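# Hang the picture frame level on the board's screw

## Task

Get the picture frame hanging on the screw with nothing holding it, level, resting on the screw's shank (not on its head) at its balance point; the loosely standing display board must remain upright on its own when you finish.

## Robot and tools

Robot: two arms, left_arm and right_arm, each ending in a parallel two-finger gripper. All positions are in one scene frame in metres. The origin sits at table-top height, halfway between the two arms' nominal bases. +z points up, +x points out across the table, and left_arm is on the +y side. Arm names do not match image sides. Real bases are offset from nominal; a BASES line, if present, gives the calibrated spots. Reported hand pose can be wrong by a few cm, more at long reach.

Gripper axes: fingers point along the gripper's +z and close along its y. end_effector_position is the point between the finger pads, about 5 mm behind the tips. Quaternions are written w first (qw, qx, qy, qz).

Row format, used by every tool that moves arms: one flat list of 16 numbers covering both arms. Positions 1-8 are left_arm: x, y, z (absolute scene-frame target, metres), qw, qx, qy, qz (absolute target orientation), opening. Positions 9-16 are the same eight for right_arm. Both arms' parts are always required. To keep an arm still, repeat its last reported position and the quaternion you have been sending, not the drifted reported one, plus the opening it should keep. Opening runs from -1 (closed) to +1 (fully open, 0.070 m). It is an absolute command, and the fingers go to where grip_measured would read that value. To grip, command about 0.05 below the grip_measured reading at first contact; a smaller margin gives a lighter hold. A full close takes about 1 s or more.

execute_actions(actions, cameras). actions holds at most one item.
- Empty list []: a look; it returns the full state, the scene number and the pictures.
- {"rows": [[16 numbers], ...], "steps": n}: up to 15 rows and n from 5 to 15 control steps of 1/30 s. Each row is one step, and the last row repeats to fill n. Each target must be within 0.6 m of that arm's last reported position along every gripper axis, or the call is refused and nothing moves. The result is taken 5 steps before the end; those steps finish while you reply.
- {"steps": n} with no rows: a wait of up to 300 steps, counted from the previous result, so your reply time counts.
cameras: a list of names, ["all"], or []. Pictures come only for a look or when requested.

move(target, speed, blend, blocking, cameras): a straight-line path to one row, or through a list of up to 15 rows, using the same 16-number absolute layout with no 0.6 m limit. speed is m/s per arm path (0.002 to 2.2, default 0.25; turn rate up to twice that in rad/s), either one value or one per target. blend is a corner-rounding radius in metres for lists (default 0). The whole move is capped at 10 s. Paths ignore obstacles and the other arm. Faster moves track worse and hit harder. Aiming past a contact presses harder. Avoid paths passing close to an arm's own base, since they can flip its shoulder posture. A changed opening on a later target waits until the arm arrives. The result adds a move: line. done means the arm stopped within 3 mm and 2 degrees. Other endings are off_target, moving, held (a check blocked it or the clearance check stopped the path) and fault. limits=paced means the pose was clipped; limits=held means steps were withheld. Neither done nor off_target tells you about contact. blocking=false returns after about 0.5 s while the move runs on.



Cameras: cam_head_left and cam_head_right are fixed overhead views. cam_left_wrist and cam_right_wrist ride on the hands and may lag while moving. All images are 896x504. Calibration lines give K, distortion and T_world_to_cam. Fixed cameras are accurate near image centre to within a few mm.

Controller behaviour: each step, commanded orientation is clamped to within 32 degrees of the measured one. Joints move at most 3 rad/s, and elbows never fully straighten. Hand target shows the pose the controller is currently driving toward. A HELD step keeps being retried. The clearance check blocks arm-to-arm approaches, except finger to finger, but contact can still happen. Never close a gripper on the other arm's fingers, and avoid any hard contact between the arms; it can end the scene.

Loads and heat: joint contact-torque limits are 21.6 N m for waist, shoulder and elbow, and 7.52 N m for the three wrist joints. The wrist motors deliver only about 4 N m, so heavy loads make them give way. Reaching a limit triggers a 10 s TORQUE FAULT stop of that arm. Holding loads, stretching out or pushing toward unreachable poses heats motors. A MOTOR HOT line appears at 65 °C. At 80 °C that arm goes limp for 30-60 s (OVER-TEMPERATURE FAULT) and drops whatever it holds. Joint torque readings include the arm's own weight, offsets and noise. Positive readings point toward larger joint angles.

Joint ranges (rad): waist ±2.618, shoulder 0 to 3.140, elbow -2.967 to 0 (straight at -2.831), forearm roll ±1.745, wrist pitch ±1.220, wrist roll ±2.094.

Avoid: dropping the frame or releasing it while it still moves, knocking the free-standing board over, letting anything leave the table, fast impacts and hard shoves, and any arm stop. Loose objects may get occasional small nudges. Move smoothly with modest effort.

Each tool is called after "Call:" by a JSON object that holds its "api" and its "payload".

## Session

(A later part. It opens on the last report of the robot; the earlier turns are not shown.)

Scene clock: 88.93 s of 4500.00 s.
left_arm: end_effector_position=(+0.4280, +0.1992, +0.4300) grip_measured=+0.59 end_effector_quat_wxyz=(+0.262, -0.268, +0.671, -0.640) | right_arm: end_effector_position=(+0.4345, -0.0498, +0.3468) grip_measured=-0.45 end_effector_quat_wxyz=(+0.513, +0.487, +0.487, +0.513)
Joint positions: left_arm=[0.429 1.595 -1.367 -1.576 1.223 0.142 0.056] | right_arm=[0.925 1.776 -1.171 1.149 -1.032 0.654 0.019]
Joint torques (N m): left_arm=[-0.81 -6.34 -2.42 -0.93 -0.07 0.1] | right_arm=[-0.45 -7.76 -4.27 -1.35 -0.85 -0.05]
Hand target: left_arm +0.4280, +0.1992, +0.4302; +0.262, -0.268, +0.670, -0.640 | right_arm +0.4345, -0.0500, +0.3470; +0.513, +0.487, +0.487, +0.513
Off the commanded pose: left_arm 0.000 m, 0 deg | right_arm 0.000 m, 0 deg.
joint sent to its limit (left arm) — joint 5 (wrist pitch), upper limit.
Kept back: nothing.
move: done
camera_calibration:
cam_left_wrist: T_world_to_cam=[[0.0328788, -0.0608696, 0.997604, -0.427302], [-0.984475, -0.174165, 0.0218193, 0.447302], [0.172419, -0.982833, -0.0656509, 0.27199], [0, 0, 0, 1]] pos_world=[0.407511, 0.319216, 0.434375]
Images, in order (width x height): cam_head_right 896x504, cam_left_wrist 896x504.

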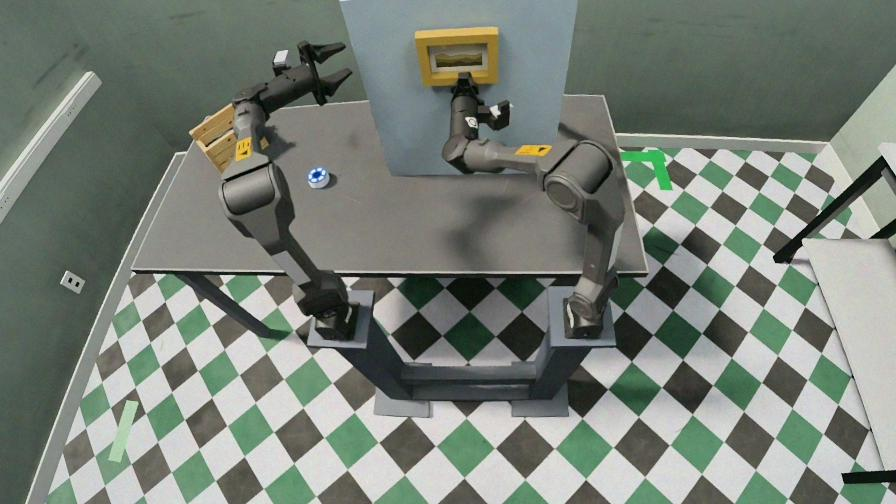

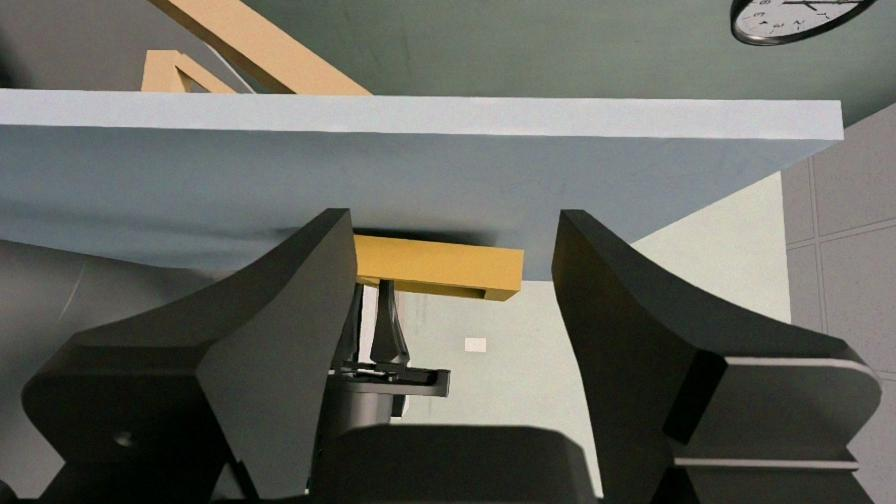

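Call:
{"api": "move", "payload": {"target": [0.428,0.1992,0.4302,0.262,-0.268,0.670,-0.640,0.59,0.4345,-0.050,0.3435,0.5129,0.4867,0.4867,0.5129,-0.52], "speed": 0.02, "cameras": []}}

Call:
{"api": "move", "payload": {"target": [0.428,0.1992,0.4302,0.262,-0.268,0.670,-0.640,0.59,0.4345,-0.050,0.3405,0.5129,0.4867,0.4867,0.5129,-0.52], "speed": 0.02, "cameras": ["cam_left_wrist","cam_head_right"]}}

Scene clock: 89.90 s of 4500.00 s.
left_arm: end_effector_position=(+0.4280, +0.1992, +0.4300) grip_measured=+0.59 end_effector_quat_wxyz=(+0.262, -0.268, +0.671, -0.640) | right_arm: end_effector_position=(+0.4345, -0.0500, +0.3436) grip_measured=-0.45 end_effector_quat_wxyz=(+0.513, +0.487, +0.487, +0.513)
Joint positions: left_arm=[0.429 1.595 -1.367 -1.576 1.223 0.142 0.056] | right_arm=[0.925 1.781 -1.164 1.142 -1.038 0.667 0.019]
Joint torques (N m): left_arm=[-0.67 -6.2 -2.41 -0.88 -0.09 0.11] | right_arm=[-0.32 -7.36 -4.01 -1.39 -0.88 0.11]
Hand target: left_arm +0.4280, +0.1992, +0.4302; +0.262, -0.268, +0.670, -0.640 | right_arm +0.4345, -0.0500, +0.3435; +0.513, +0.487, +0.487, +0.513
Off the commanded pose: left_arm 0.000 m, 0 deg | right_arm 0.000 m, 0 deg.
joint sent to its limit (left arm) — joint 5 (wrist pitch), upper limit.
Kept back: nothing.
move: done
No camera images: "cameras" was empty.

Scene clock: 90.60 s of 4500.00 s.
left_arm: end_effector_position=(+0.4280, +0.1992, +0.4300) grip_measured=+0.59 end_effector_quat_wxyz=(+0.262, -0.268, +0.671, -0.640) | right_arm: end_effector_position=(+0.4344, -0.0498, +0.3427) grip_measured=-0.45 end_effector_quat_wxyz=(+0.514, +0.486, +0.485, +0.515)
Joint positions: left_arm=[0.429 1.595 -1.367 -1.576 1.223 0.142 0.056] | right_arm=[0.925 1.784 -1.159 1.133 -1.044 0.679 0.019]
Joint torques (N m): left_arm=[-0.68 -6.36 -2.55 -0.89 -0.09 0.07] | right_arm=[-0.08 -4.61 -1.9 0.05 -0.38 0.26]
Hand target: left_arm +0.4280, +0.1992, +0.4302; +0.262, -0.268, +0.670, -0.640 | right_arm +0.4345, -0.0500, +0.3405; +0.513, +0.487, +0.487, +0.513
Off the commanded pose: left_arm 0.000 m, 0 deg | right_arm 0.002 m, 0 deg.
joint sent to its limit (left arm) — joint 5 (wrist pitch), upper limit.
Kept back: nothing.
move: done
camera_calibration:
cam_left_wrist: T_world_to_cam=[[0.0328788, -0.0608696, 0.997604, -0.427302], [-0.984475, -0.174165, 0.0218193, 0.447302], [0.172419, -0.982833, -0.0656509, 0.27199], [0, 0, 0, 1]] pos_world=[0.407511, 0.319216, 0.434375]
Images, in order (width x height): cam_head_right 896x504, cam_left_wrist 896x504.

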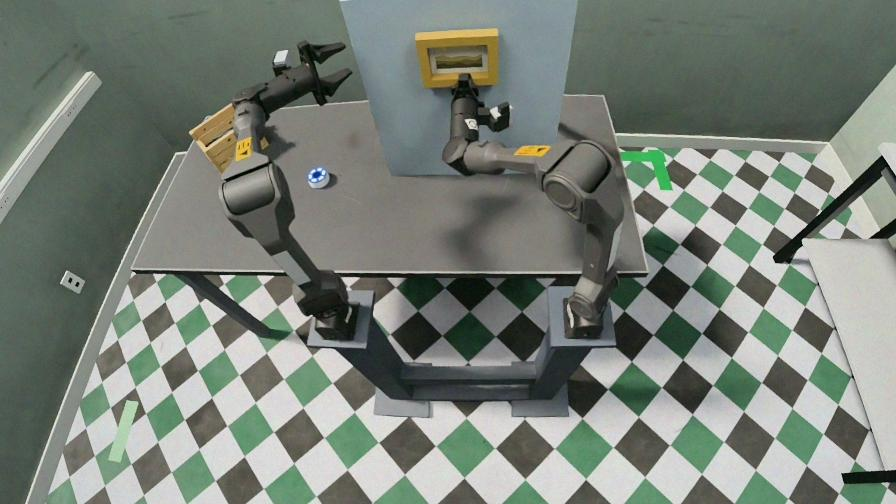

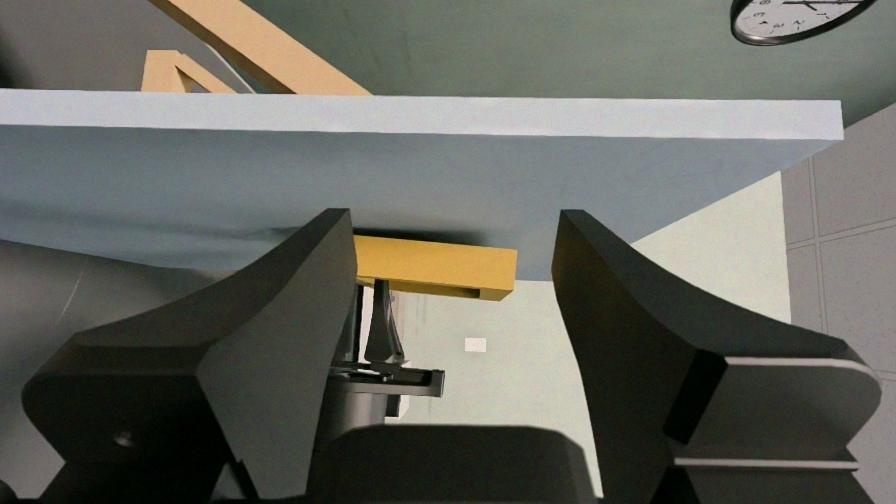

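Call:
{"api": "move", "payload": {"target": [0.463,0.2,0.4302,0.262,-0.268,0.670,-0.640,0.59,0.4345,-0.050,0.3425,0.5129,0.4867,0.4867,0.5129,-0.52], "speed": 0.06, "cameras": ["cam_left_wrist"]}}

Call:
{"api": "zoom_image", "payload": {"camera": "cam_left_wrist", "region": [340, 250, 580, 400]}}

Scene clock: 91.70 s of 4500.00 s.
left_arm: end_effector_position=(+0.4634, +0.2001, +0.4300) grip_measured=+0.59 end_effector_quat_wxyz=(+0.262, -0.268, +0.670, -0.640) | right_arm: end_effector_position=(+0.4345, -0.0498, +0.3409) grip_measured=-0.45 end_effector_quat_wxyz=(+0.512, +0.487, +0.488, +0.512)
Joint positions: left_arm=[0.388 1.712 -1.513 -1.571 1.181 0.112 0.056] | right_arm=[0.925 1.784 -1.159 1.14 -1.038 0.672 0.019]
Joint torques (N m): left_arm=[-0.29 -7.29 -2.44 -0.77 0.14 -0.04] | right_arm=[-1.39 -7.44 -3.54 0.41 -0.61 0.26]
Hand target: left_arm +0.4630, +0.2000, +0.4302; +0.262, -0.268, +0.670, -0.640 | right_arm +0.4345, -0.0500, +0.3425; +0.513, +0.487, +0.487, +0.513
Off the commanded pose: left_arm 0.001 m, 0 deg | right_arm 0.002 m, 0 deg.
Kept back: nothing.
move: done
camera_calibration:
cam_left_wrist: T_world_to_cam=[[0.0322248, -0.0605696, 0.997644, -0.428235], [-0.984477, -0.174225, 0.0212219, 0.48259], [0.172529, -0.982841, -0.0652437, 0.266548], [0, 0, 0, 1]] pos_world=[0.442911, 0.320116, 0.434375]
Images, in order (width x height): cam_left_wrist 896x504.

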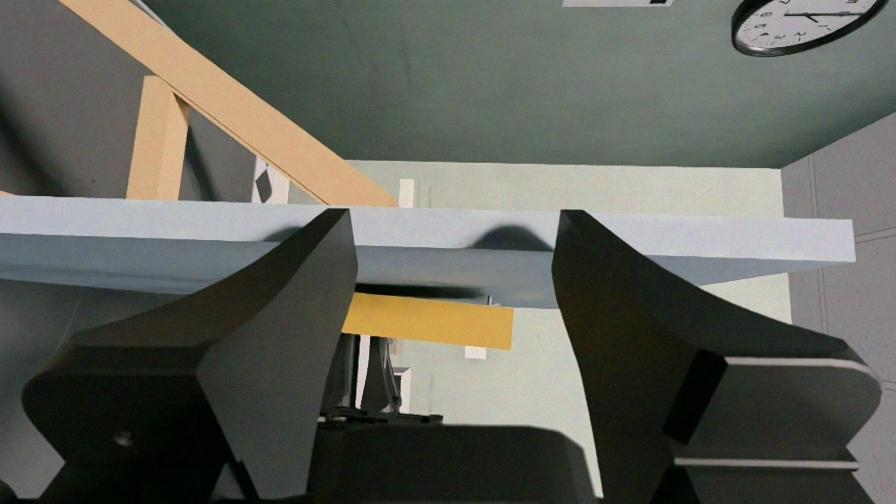

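Scaled by 2.100 from the camera's 896x504 image, which has a finer 1280x720 frame.

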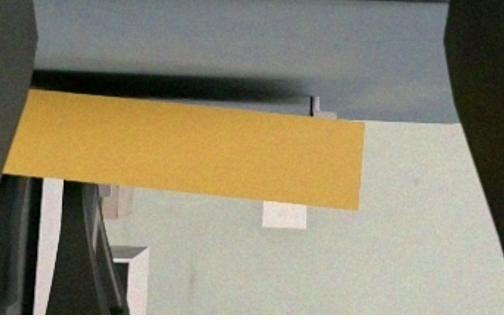

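Call:
{"api": "zoom_image", "payload": {"camera": "cam_left_wrist", "region": [450, 270, 530, 330]}}

Scaled by 6.300 from the camera's 896x504 image, which has a finer 1280x720 frame.

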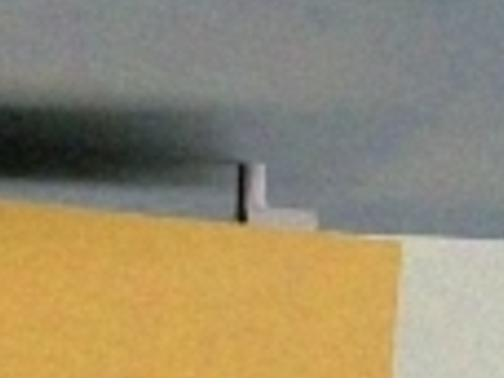

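Call:
{"api": "move", "payload": {"target": [0.463,0.2,0.4302,0.262,-0.268,0.670,-0.640,0.59,0.4345,-0.050,0.3405,0.5129,0.4867,0.4867,0.5129,-0.52], "speed": 0.02, "cameras": ["cam_left_wrist","cam_head_right","cam_head_left"]}}

Call:
{"api": "zoom_image", "payload": {"camera": "cam_left_wrist", "region": [450, 270, 530, 330]}}

Call:
{"api": "zoom_image", "payload": {"camera": "cam_head_right", "region": [395, 10, 515, 100]}}

Call:
{"api": "zoom_image", "payload": {"camera": "cam_head_left", "region": [415, 10, 535, 100]}}

Scene clock: 93.13 s of 4500.00 s.
left_arm: end_effector_position=(+0.4632, +0.2001, +0.4301) grip_measured=+0.59 end_effector_quat_wxyz=(+0.262, -0.268, +0.670, -0.640) | right_arm: end_effector_position=(+0.4344, -0.0499, +0.3425) grip_measured=-0.45 end_effector_quat_wxyz=(+0.513, +0.486, +0.485, +0.515)
Joint positions: left_arm=[0.388 1.711 -1.512 -1.571 1.181 0.112 0.056] | right_arm=[0.925 1.784 -1.159 1.134 -1.043 0.679 0.019]
Joint torques (N m): left_arm=[0.46 -7.93 -2.53 -0.96 0.21 0.13] | right_arm=[-1.52 -5.67 -2.4 0.08 -0.86 0.56]
Hand target: left_arm +0.4630, +0.2000, +0.4302; +0.262, -0.268, +0.670, -0.640 | right_arm +0.4345, -0.0500, +0.3405; +0.513, +0.487, +0.487, +0.513
Off the commanded pose: left_arm 0.000 m, 0 deg | right_arm 0.002 m, 0 deg.
Kept back: nothing.
move: done
camera_calibration:
cam_left_wrist: T_world_to_cam=[[0.0322248, -0.0605696, 0.997644, -0.428334], [-0.984477, -0.174225, 0.0212219, 0.482373], [0.172529, -0.982841, -0.0652437, 0.266491], [0, 0, 0, 1]] pos_world=[0.442711, 0.320016, 0.434475]
Images, in order (width x height): cam_head_left 896x504, cam_head_right 896x504, cam_left_wrist 896x504.

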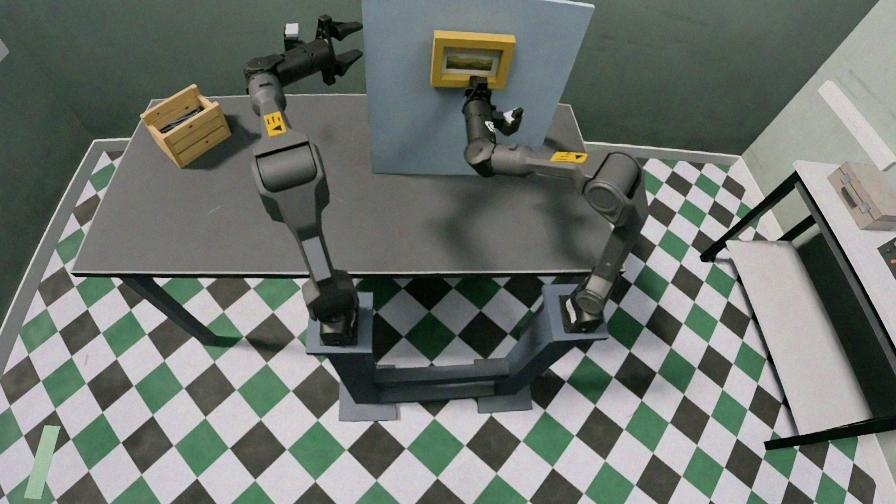

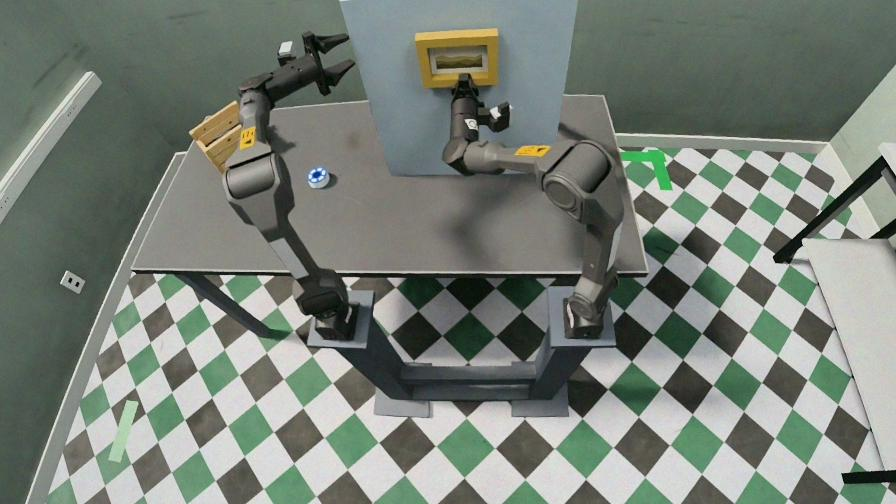

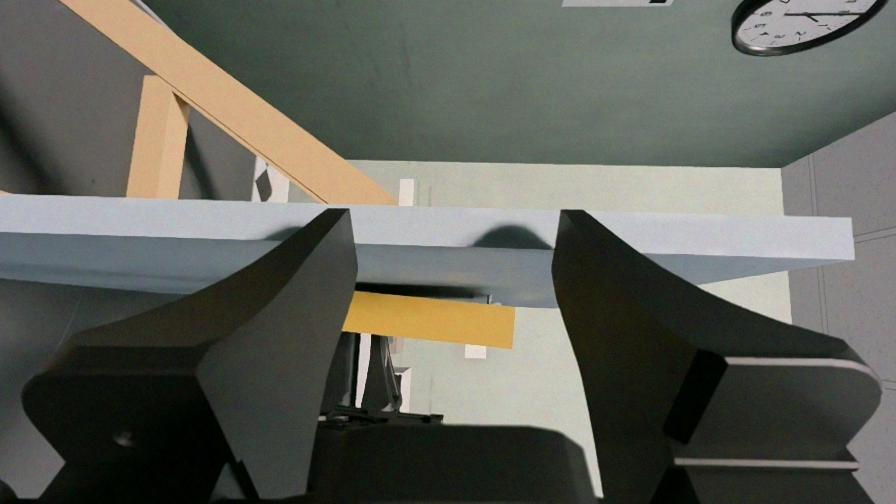

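Scaled by 6.300 from the camera's 896x504 image, which has a finer 1280x720 frame.

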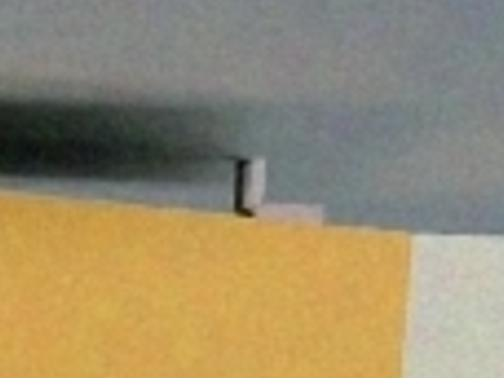

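Scaled by 4.200 from the camera's 896x504 image, which has a finer 1280x720 frame.

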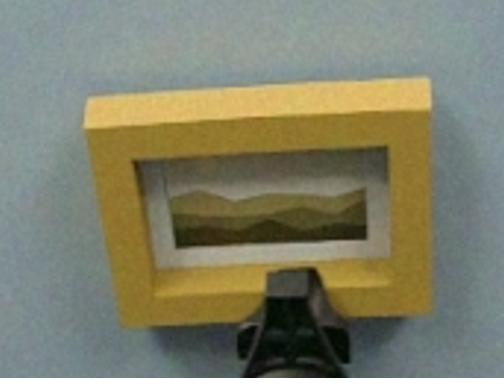

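Scaled by 4.200 from the camera's 896x504 image, which has a finer 1280x720 frame.

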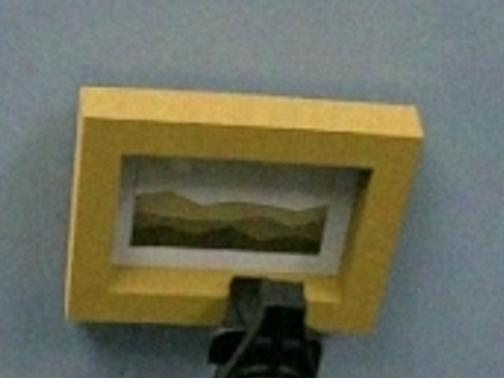

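Call:
{"api": "move", "payload": {"target": [[0.463,0.2,0.4302,0.262,-0.268,0.670,-0.640,0.59,0.4345,-0.050,0.3418,0.5129,0.4867,0.4867,0.5129,-0.52],[0.463,0.2,0.4302,0.262,-0.268,0.670,-0.640,0.59,0.4345,-0.050,0.3418,0.5129,0.4867,0.4867,0.5129,-0.43]], "speed": 0.02, "cameras": ["cam_left_wrist","cam_right_wrist"]}}

Call:
{"api": "zoom_image", "payload": {"camera": "cam_left_wrist", "region": [450, 270, 530, 330]}}

Scene clock: 95.20 s of 4500.00 s.
left_arm: end_effector_position=(+0.4632, +0.2001, +0.4301) grip_measured=+0.59 end_effector_quat_wxyz=(+0.262, -0.268, +0.670, -0.640) | right_arm: end_effector_position=(+0.4345, -0.0501, +0.3404) grip_measured=-0.43 end_effector_quat_wxyz=(+0.512, +0.488, +0.487, +0.512)
Joint positions: left_arm=[0.388 1.711 -1.512 -1.571 1.181 0.112 0.056] | right_arm=[0.925 1.784 -1.158 1.14 -1.04 0.675 0.02]
Joint torques (N m): left_arm=[0.5 -7.84 -2.53 -0.97 0.21 0.08] | right_arm=[-0.25 -5.78 -3.16 -0.27 -0.12 0.24]
Hand target: left_arm +0.4630, +0.2000, +0.4302; +0.262, -0.268, +0.670, -0.640 | right_arm +0.4345, -0.0500, +0.3418; +0.513, +0.487, +0.487, +0.513
Off the commanded pose: left_arm 0.000 m, 0 deg | right_arm 0.001 m, 0 deg.
Kept back: nothing.
move: done
camera_calibration:
cam_left_wrist: T_world_to_cam=[[0.0322248, -0.0605696, 0.997644, -0.428334], [-0.984477, -0.174225, 0.0212219, 0.482373], [0.172529, -0.982841, -0.0652437, 0.266491], [0, 0, 0, 1]] pos_world=[0.442711, 0.320016, 0.434475]
cam_right_wrist: T_world_to_cam=[[0.0394681, 0.0385425, -0.998477, 0.32537], [-0.610604, 0.79191, 0.00643264, 0.296541], [0.790952, 0.60942, 0.0547894, -0.213436], [0, 0, 0, 1]] pos_world=[0.337045, -0.117302, 0.334661]
Images, in order (width x height): cam_left_wrist 896x504, cam_right_wrist 896x504.

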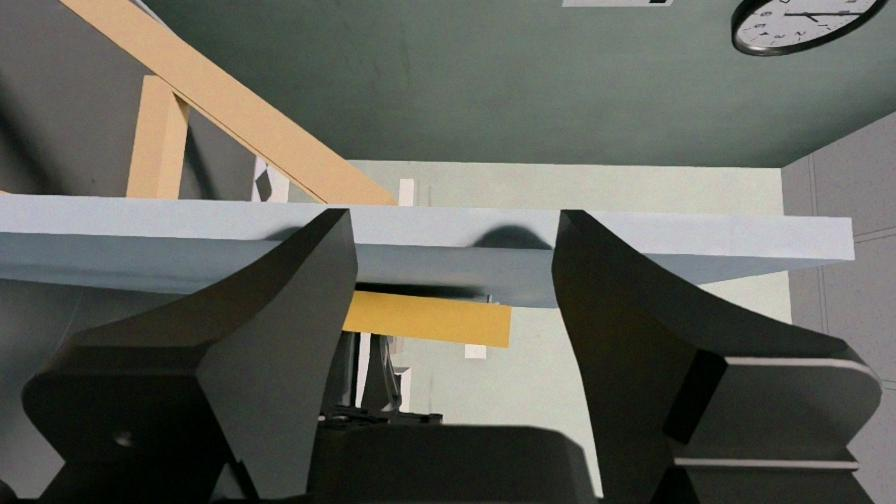

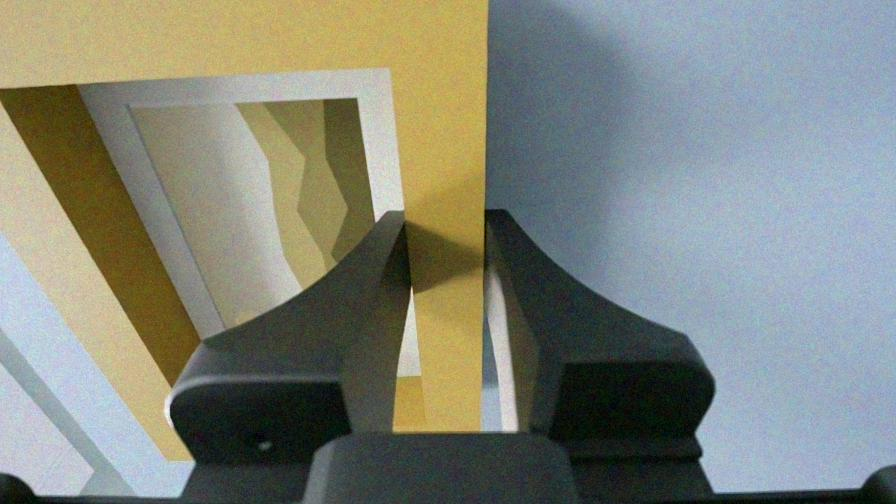

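Scaled by 6.300 from the camera's 896x504 image, which has a finer 1280x720 frame.

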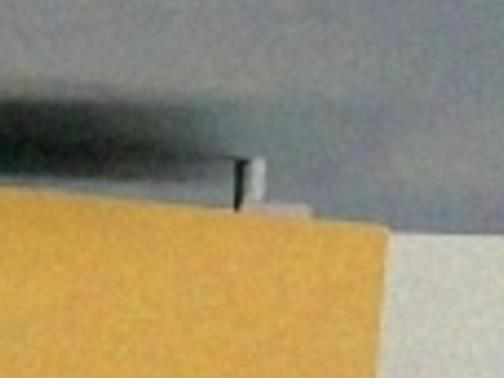

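Call:
{"api": "move", "payload": {"target": [[0.463,0.2,0.4302,0.262,-0.268,0.670,-0.640,0.59,0.4345,-0.050,0.3405,0.5129,0.4867,0.4867,0.5129,-0.40],[0.463,0.2,0.4302,0.262,-0.268,0.670,-0.640,0.59,0.4345,-0.050,0.3405,0.5129,0.4867,0.4867,0.5129,-0.3],[0.463,0.2,0.4302,0.262,-0.268,0.670,-0.640,0.59,0.4345,-0.050,0.3405,0.5129,0.4867,0.4867,0.5129,0.3]], "speed": 0.02}}

Call:
{"api": "zoom_image", "payload": {"camera": "cam_left_wrist", "region": [450, 270, 530, 330]}}

Call:
{"api": "zoom_image", "payload": {"camera": "cam_head_right", "region": [395, 10, 515, 100]}}

Call:
{"api": "zoom_image", "payload": {"camera": "cam_head_left", "region": [415, 10, 535, 100]}}

Scene clock: 97.27 s of 4500.00 s.
left_arm: end_effector_position=(+0.4632, +0.2001, +0.4301) grip_measured=+0.59 end_effector_quat_wxyz=(+0.262, -0.268, +0.670, -0.640) | right_arm: end_effector_position=(+0.4345, -0.0498, +0.3406) grip_measured=+0.30 end_effector_quat_wxyz=(+0.513, +0.487, +0.487, +0.513)
Joint positions: left_arm=[0.388 1.711 -1.512 -1.571 1.181 0.112 0.056] | right_arm=[0.925 1.785 -1.157 1.135 -1.042 0.679 0.046]
Joint torques (N m): left_arm=[0.39 -8.09 -2.49 -0.95 0.19 0.08] | right_arm=[0.68 -6.26 -3.55 -0.81 -0.54 0.09]
Hand target: left_arm +0.4630, +0.2000, +0.4302; +0.262, -0.268, +0.670, -0.640 | right_arm +0.4345, -0.0500, +0.3405; +0.513, +0.487, +0.487, +0.513
Off the commanded pose: left_arm 0.000 m, 0 deg | right_arm 0.000 m, 0 deg.
Kept back: nothing.
move: done
camera_calibration:
cam_left_wrist: T_world_to_cam=[[0.0322248, -0.0605696, 0.997644, -0.428334], [-0.984477, -0.174225, 0.0212219, 0.482373], [0.172529, -0.982841, -0.0652437, 0.266491], [0, 0, 0, 1]] pos_world=[0.442711, 0.320016, 0.434475]
cam_right_wrist: T_world_to_cam=[[0.0427261, 0.0386021, -0.998341, 0.324132], [-0.611547, 0.791195, 0.00442011, 0.297287], [0.790053, 0.610344, 0.0574117, -0.214018], [0, 0, 0, 1]] pos_world=[0.337042, -0.1171, 0.334568]

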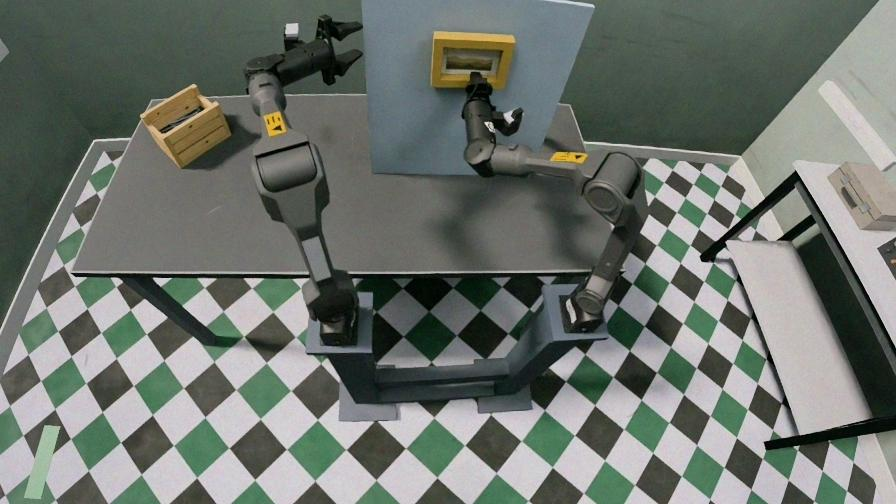

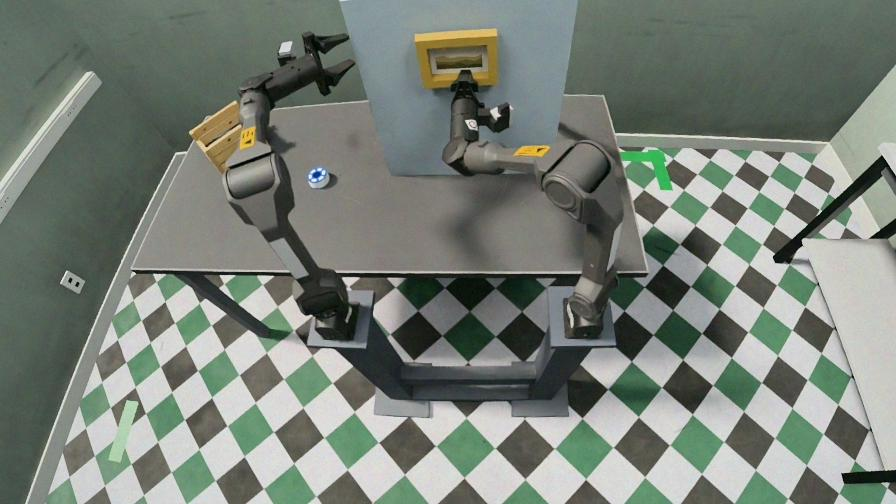

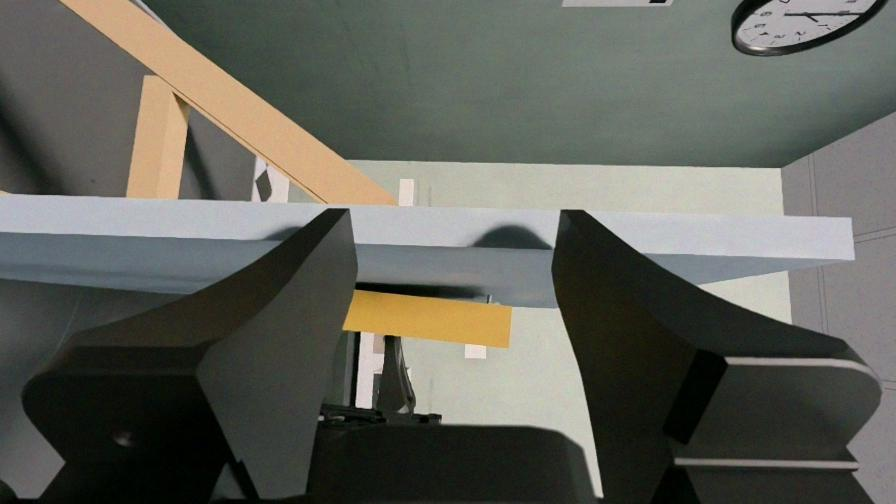

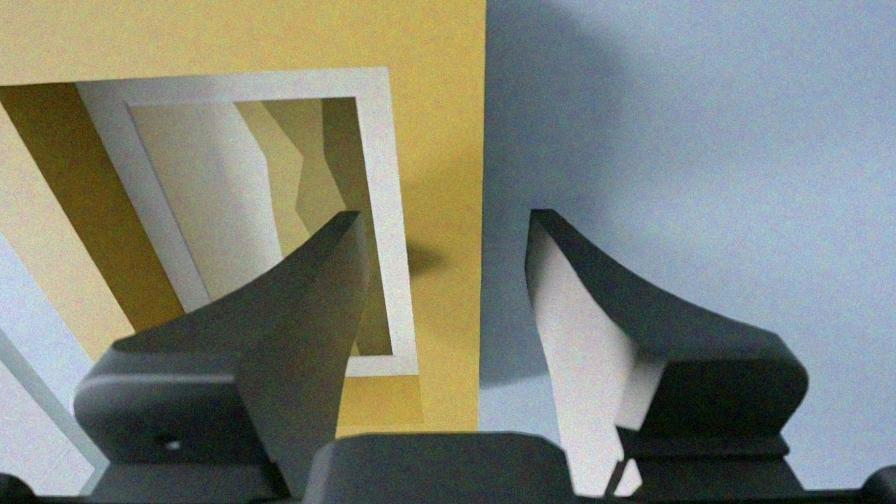

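Scaled by 6.300 from the camera's 896x504 image, which has a finer 1280x720 frame.

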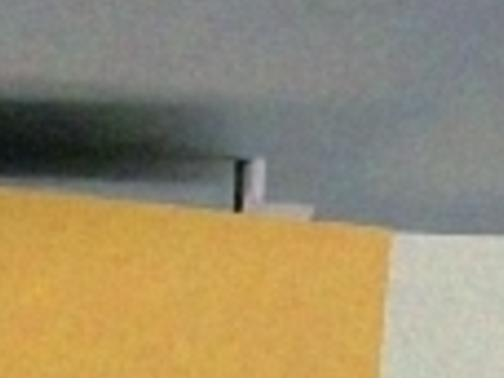

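Scaled by 4.200 from the camera's 896x504 image, which has a finer 1280x720 frame.

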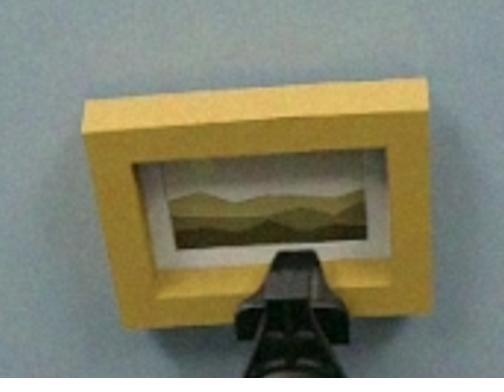

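Scaled by 4.200 from the camera's 896x504 image, which has a finer 1280x720 frame.

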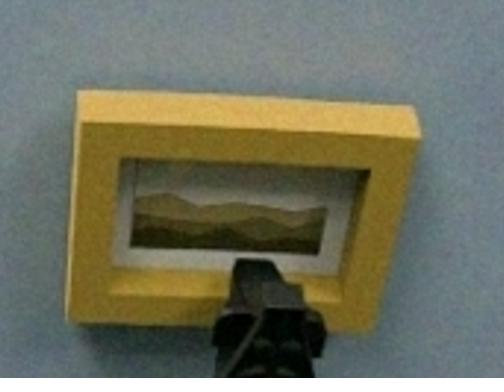

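Call:
{"api": "move", "payload": {"target": [[0.463,0.2,0.4302,0.262,-0.268,0.670,-0.640,0.59,0.4345,-0.050,0.3405,0.5129,0.4867,0.4867,0.5129,0.4],[0.463,0.2,0.4302,0.262,-0.268,0.670,-0.640,0.59,0.36,-0.052,0.337,0.5129,0.4867,0.4867,0.5129,0.4]], "speed": 0.08}}

Call:
{"api": "zoom_image", "payload": {"camera": "cam_left_wrist", "region": [450, 270, 530, 330]}}

Call:
{"api": "zoom_image", "payload": {"camera": "cam_head_right", "region": [395, 10, 515, 100]}}

Call:
{"api": "zoom_image", "payload": {"camera": "cam_head_left", "region": [415, 10, 535, 100]}}

Scene clock: 99.33 s of 4500.00 s.
left_arm: end_effector_position=(+0.4632, +0.2001, +0.4301) grip_measured=+0.59 end_effector_quat_wxyz=(+0.262, -0.268, +0.670, -0.640) | right_arm: end_effector_position=(+0.3598, -0.0522, +0.3368) grip_measured=+0.40 end_effector_quat_wxyz=(+0.513, +0.487, +0.487, +0.513)
Joint positions: left_arm=[0.388 1.711 -1.512 -1.571 1.181 0.112 0.056] | right_arm=[1.13 1.657 -0.967 1.25 -1.225 0.672 0.049]
Joint torques (N m): left_arm=[0.36 -7.91 -2.79 -0.93 0.17 0.1] | right_arm=[-0.44 -5.67 -3.83 -1.06 -0.55 -0.18]
Hand target: left_arm +0.4630, +0.2000, +0.4302; +0.262, -0.268, +0.670, -0.640 | right_arm +0.3600, -0.0520, +0.3370; +0.513, +0.487, +0.487, +0.513
Off the commanded pose: left_arm 0.000 m, 0 deg | right_arm 0.000 m, 0 deg.
joint read past its limit (right arm) — joint 5 (wrist pitch), lower limit.
joint sent to its limit (right arm) — joint 5 (wrist pitch), lower limit.
Kept back: nothing.
move: done
camera_calibration:
cam_left_wrist: T_world_to_cam=[[0.0322248, -0.0605696, 0.997644, -0.428334], [-0.984477, -0.174225, 0.0212219, 0.482373], [0.172529, -0.982841, -0.0652437, 0.266491], [0, 0, 0, 1]] pos_world=[0.442711, 0.320016, 0.434475]
cam_right_wrist: T_world_to_cam=[[0.0417343, 0.0389658, -0.998369, 0.323931], [-0.611134, 0.791509, 0.00534521, 0.253066], [0.790426, 0.609914, 0.0568464, -0.153342], [0, 0, 0, 1]] pos_world=[0.262343, -0.119401, 0.330767]

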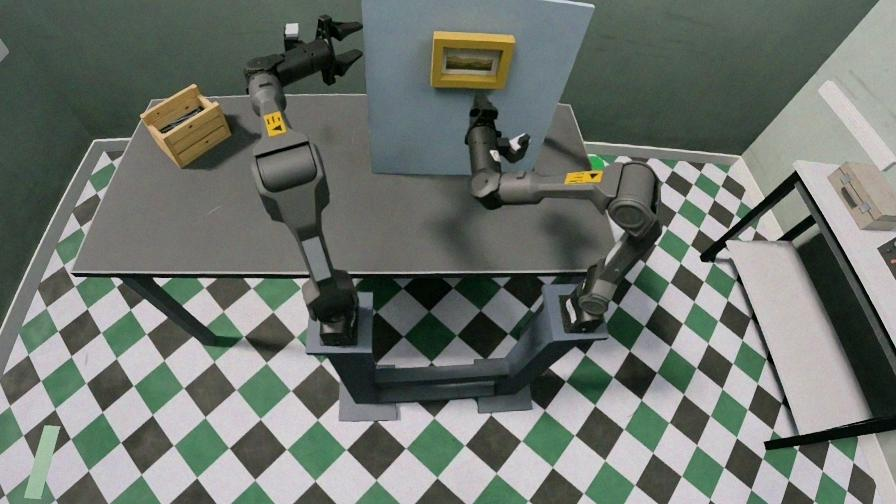

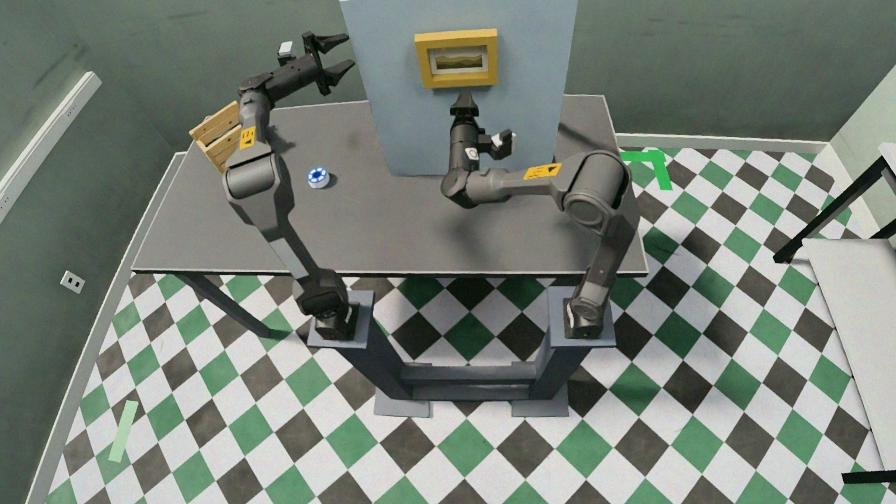

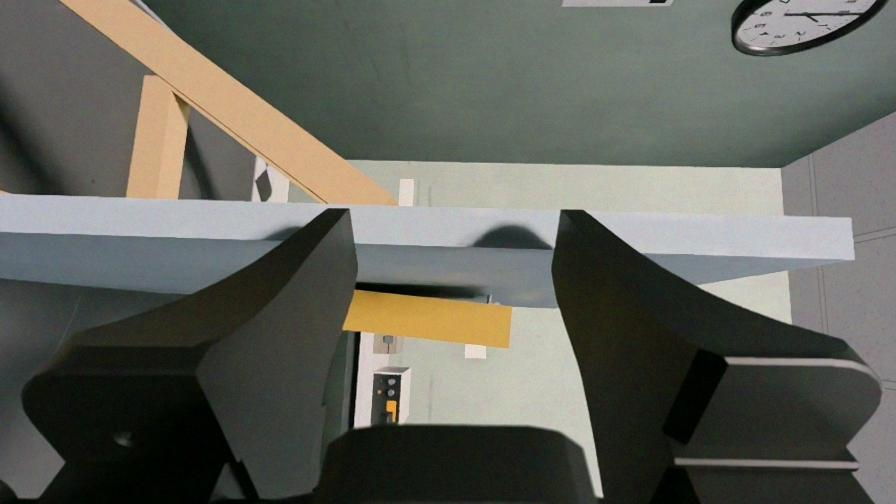

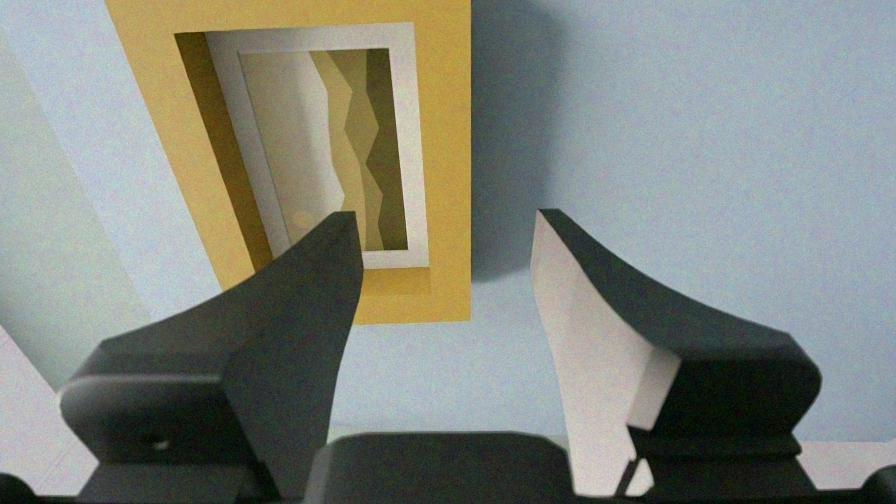

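Scaled by 6.300 from the camera's 896x504 image, which has a finer 1280x720 frame.

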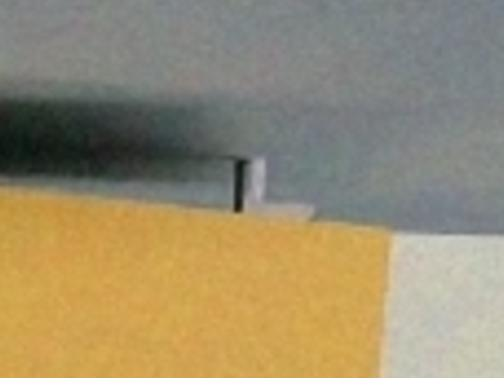

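Scaled by 4.200 from the camera's 896x504 image, which has a finer 1280x720 frame.

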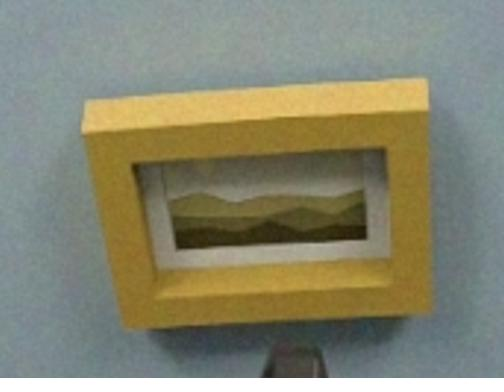

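Scaled by 4.200 from the camera's 896x504 image, which has a finer 1280x720 frame.

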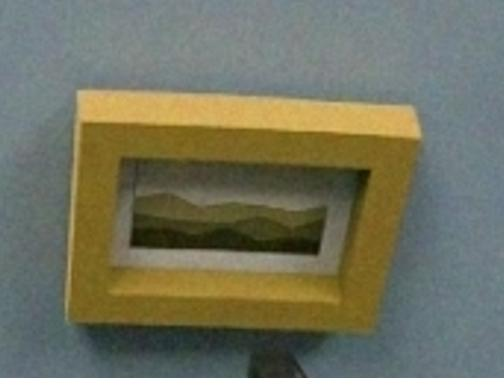

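Call:
{"api": "zoom_image", "payload": {"camera": "cam_right_wrist", "region": [320, 400, 600, 460]}}

Call:
{"api": "zoom_image", "payload": {"camera": "cam_right_wrist", "region": [400, 0, 520, 340]}}

Call:
{"api": "zoom_image", "payload": {"camera": "cam_right_wrist", "region": [0, 0, 200, 330]}}

Scaled by 1.800 from the camera's 896x504 image, which has a finer 1280x720 frame.

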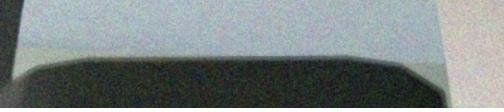

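Scaled by 1.482 from the camera's 896x504 image, which has a finer 1280x720 frame.

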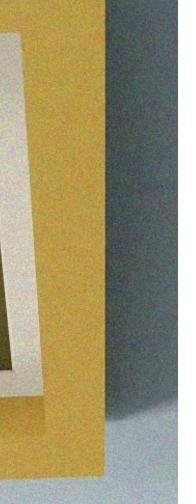

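Scaled by 1.527 from the camera's 896x504 image, which has a finer 1280x720 frame.

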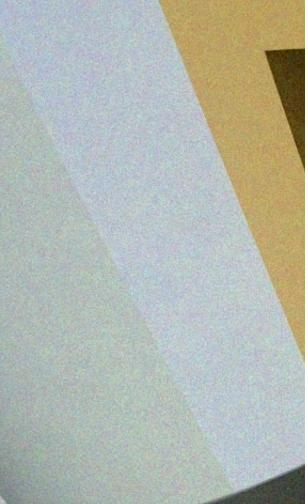

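Call:
{"api": "finished_scene", "payload": {"scene": 1}}

The scene is finished: the task was done.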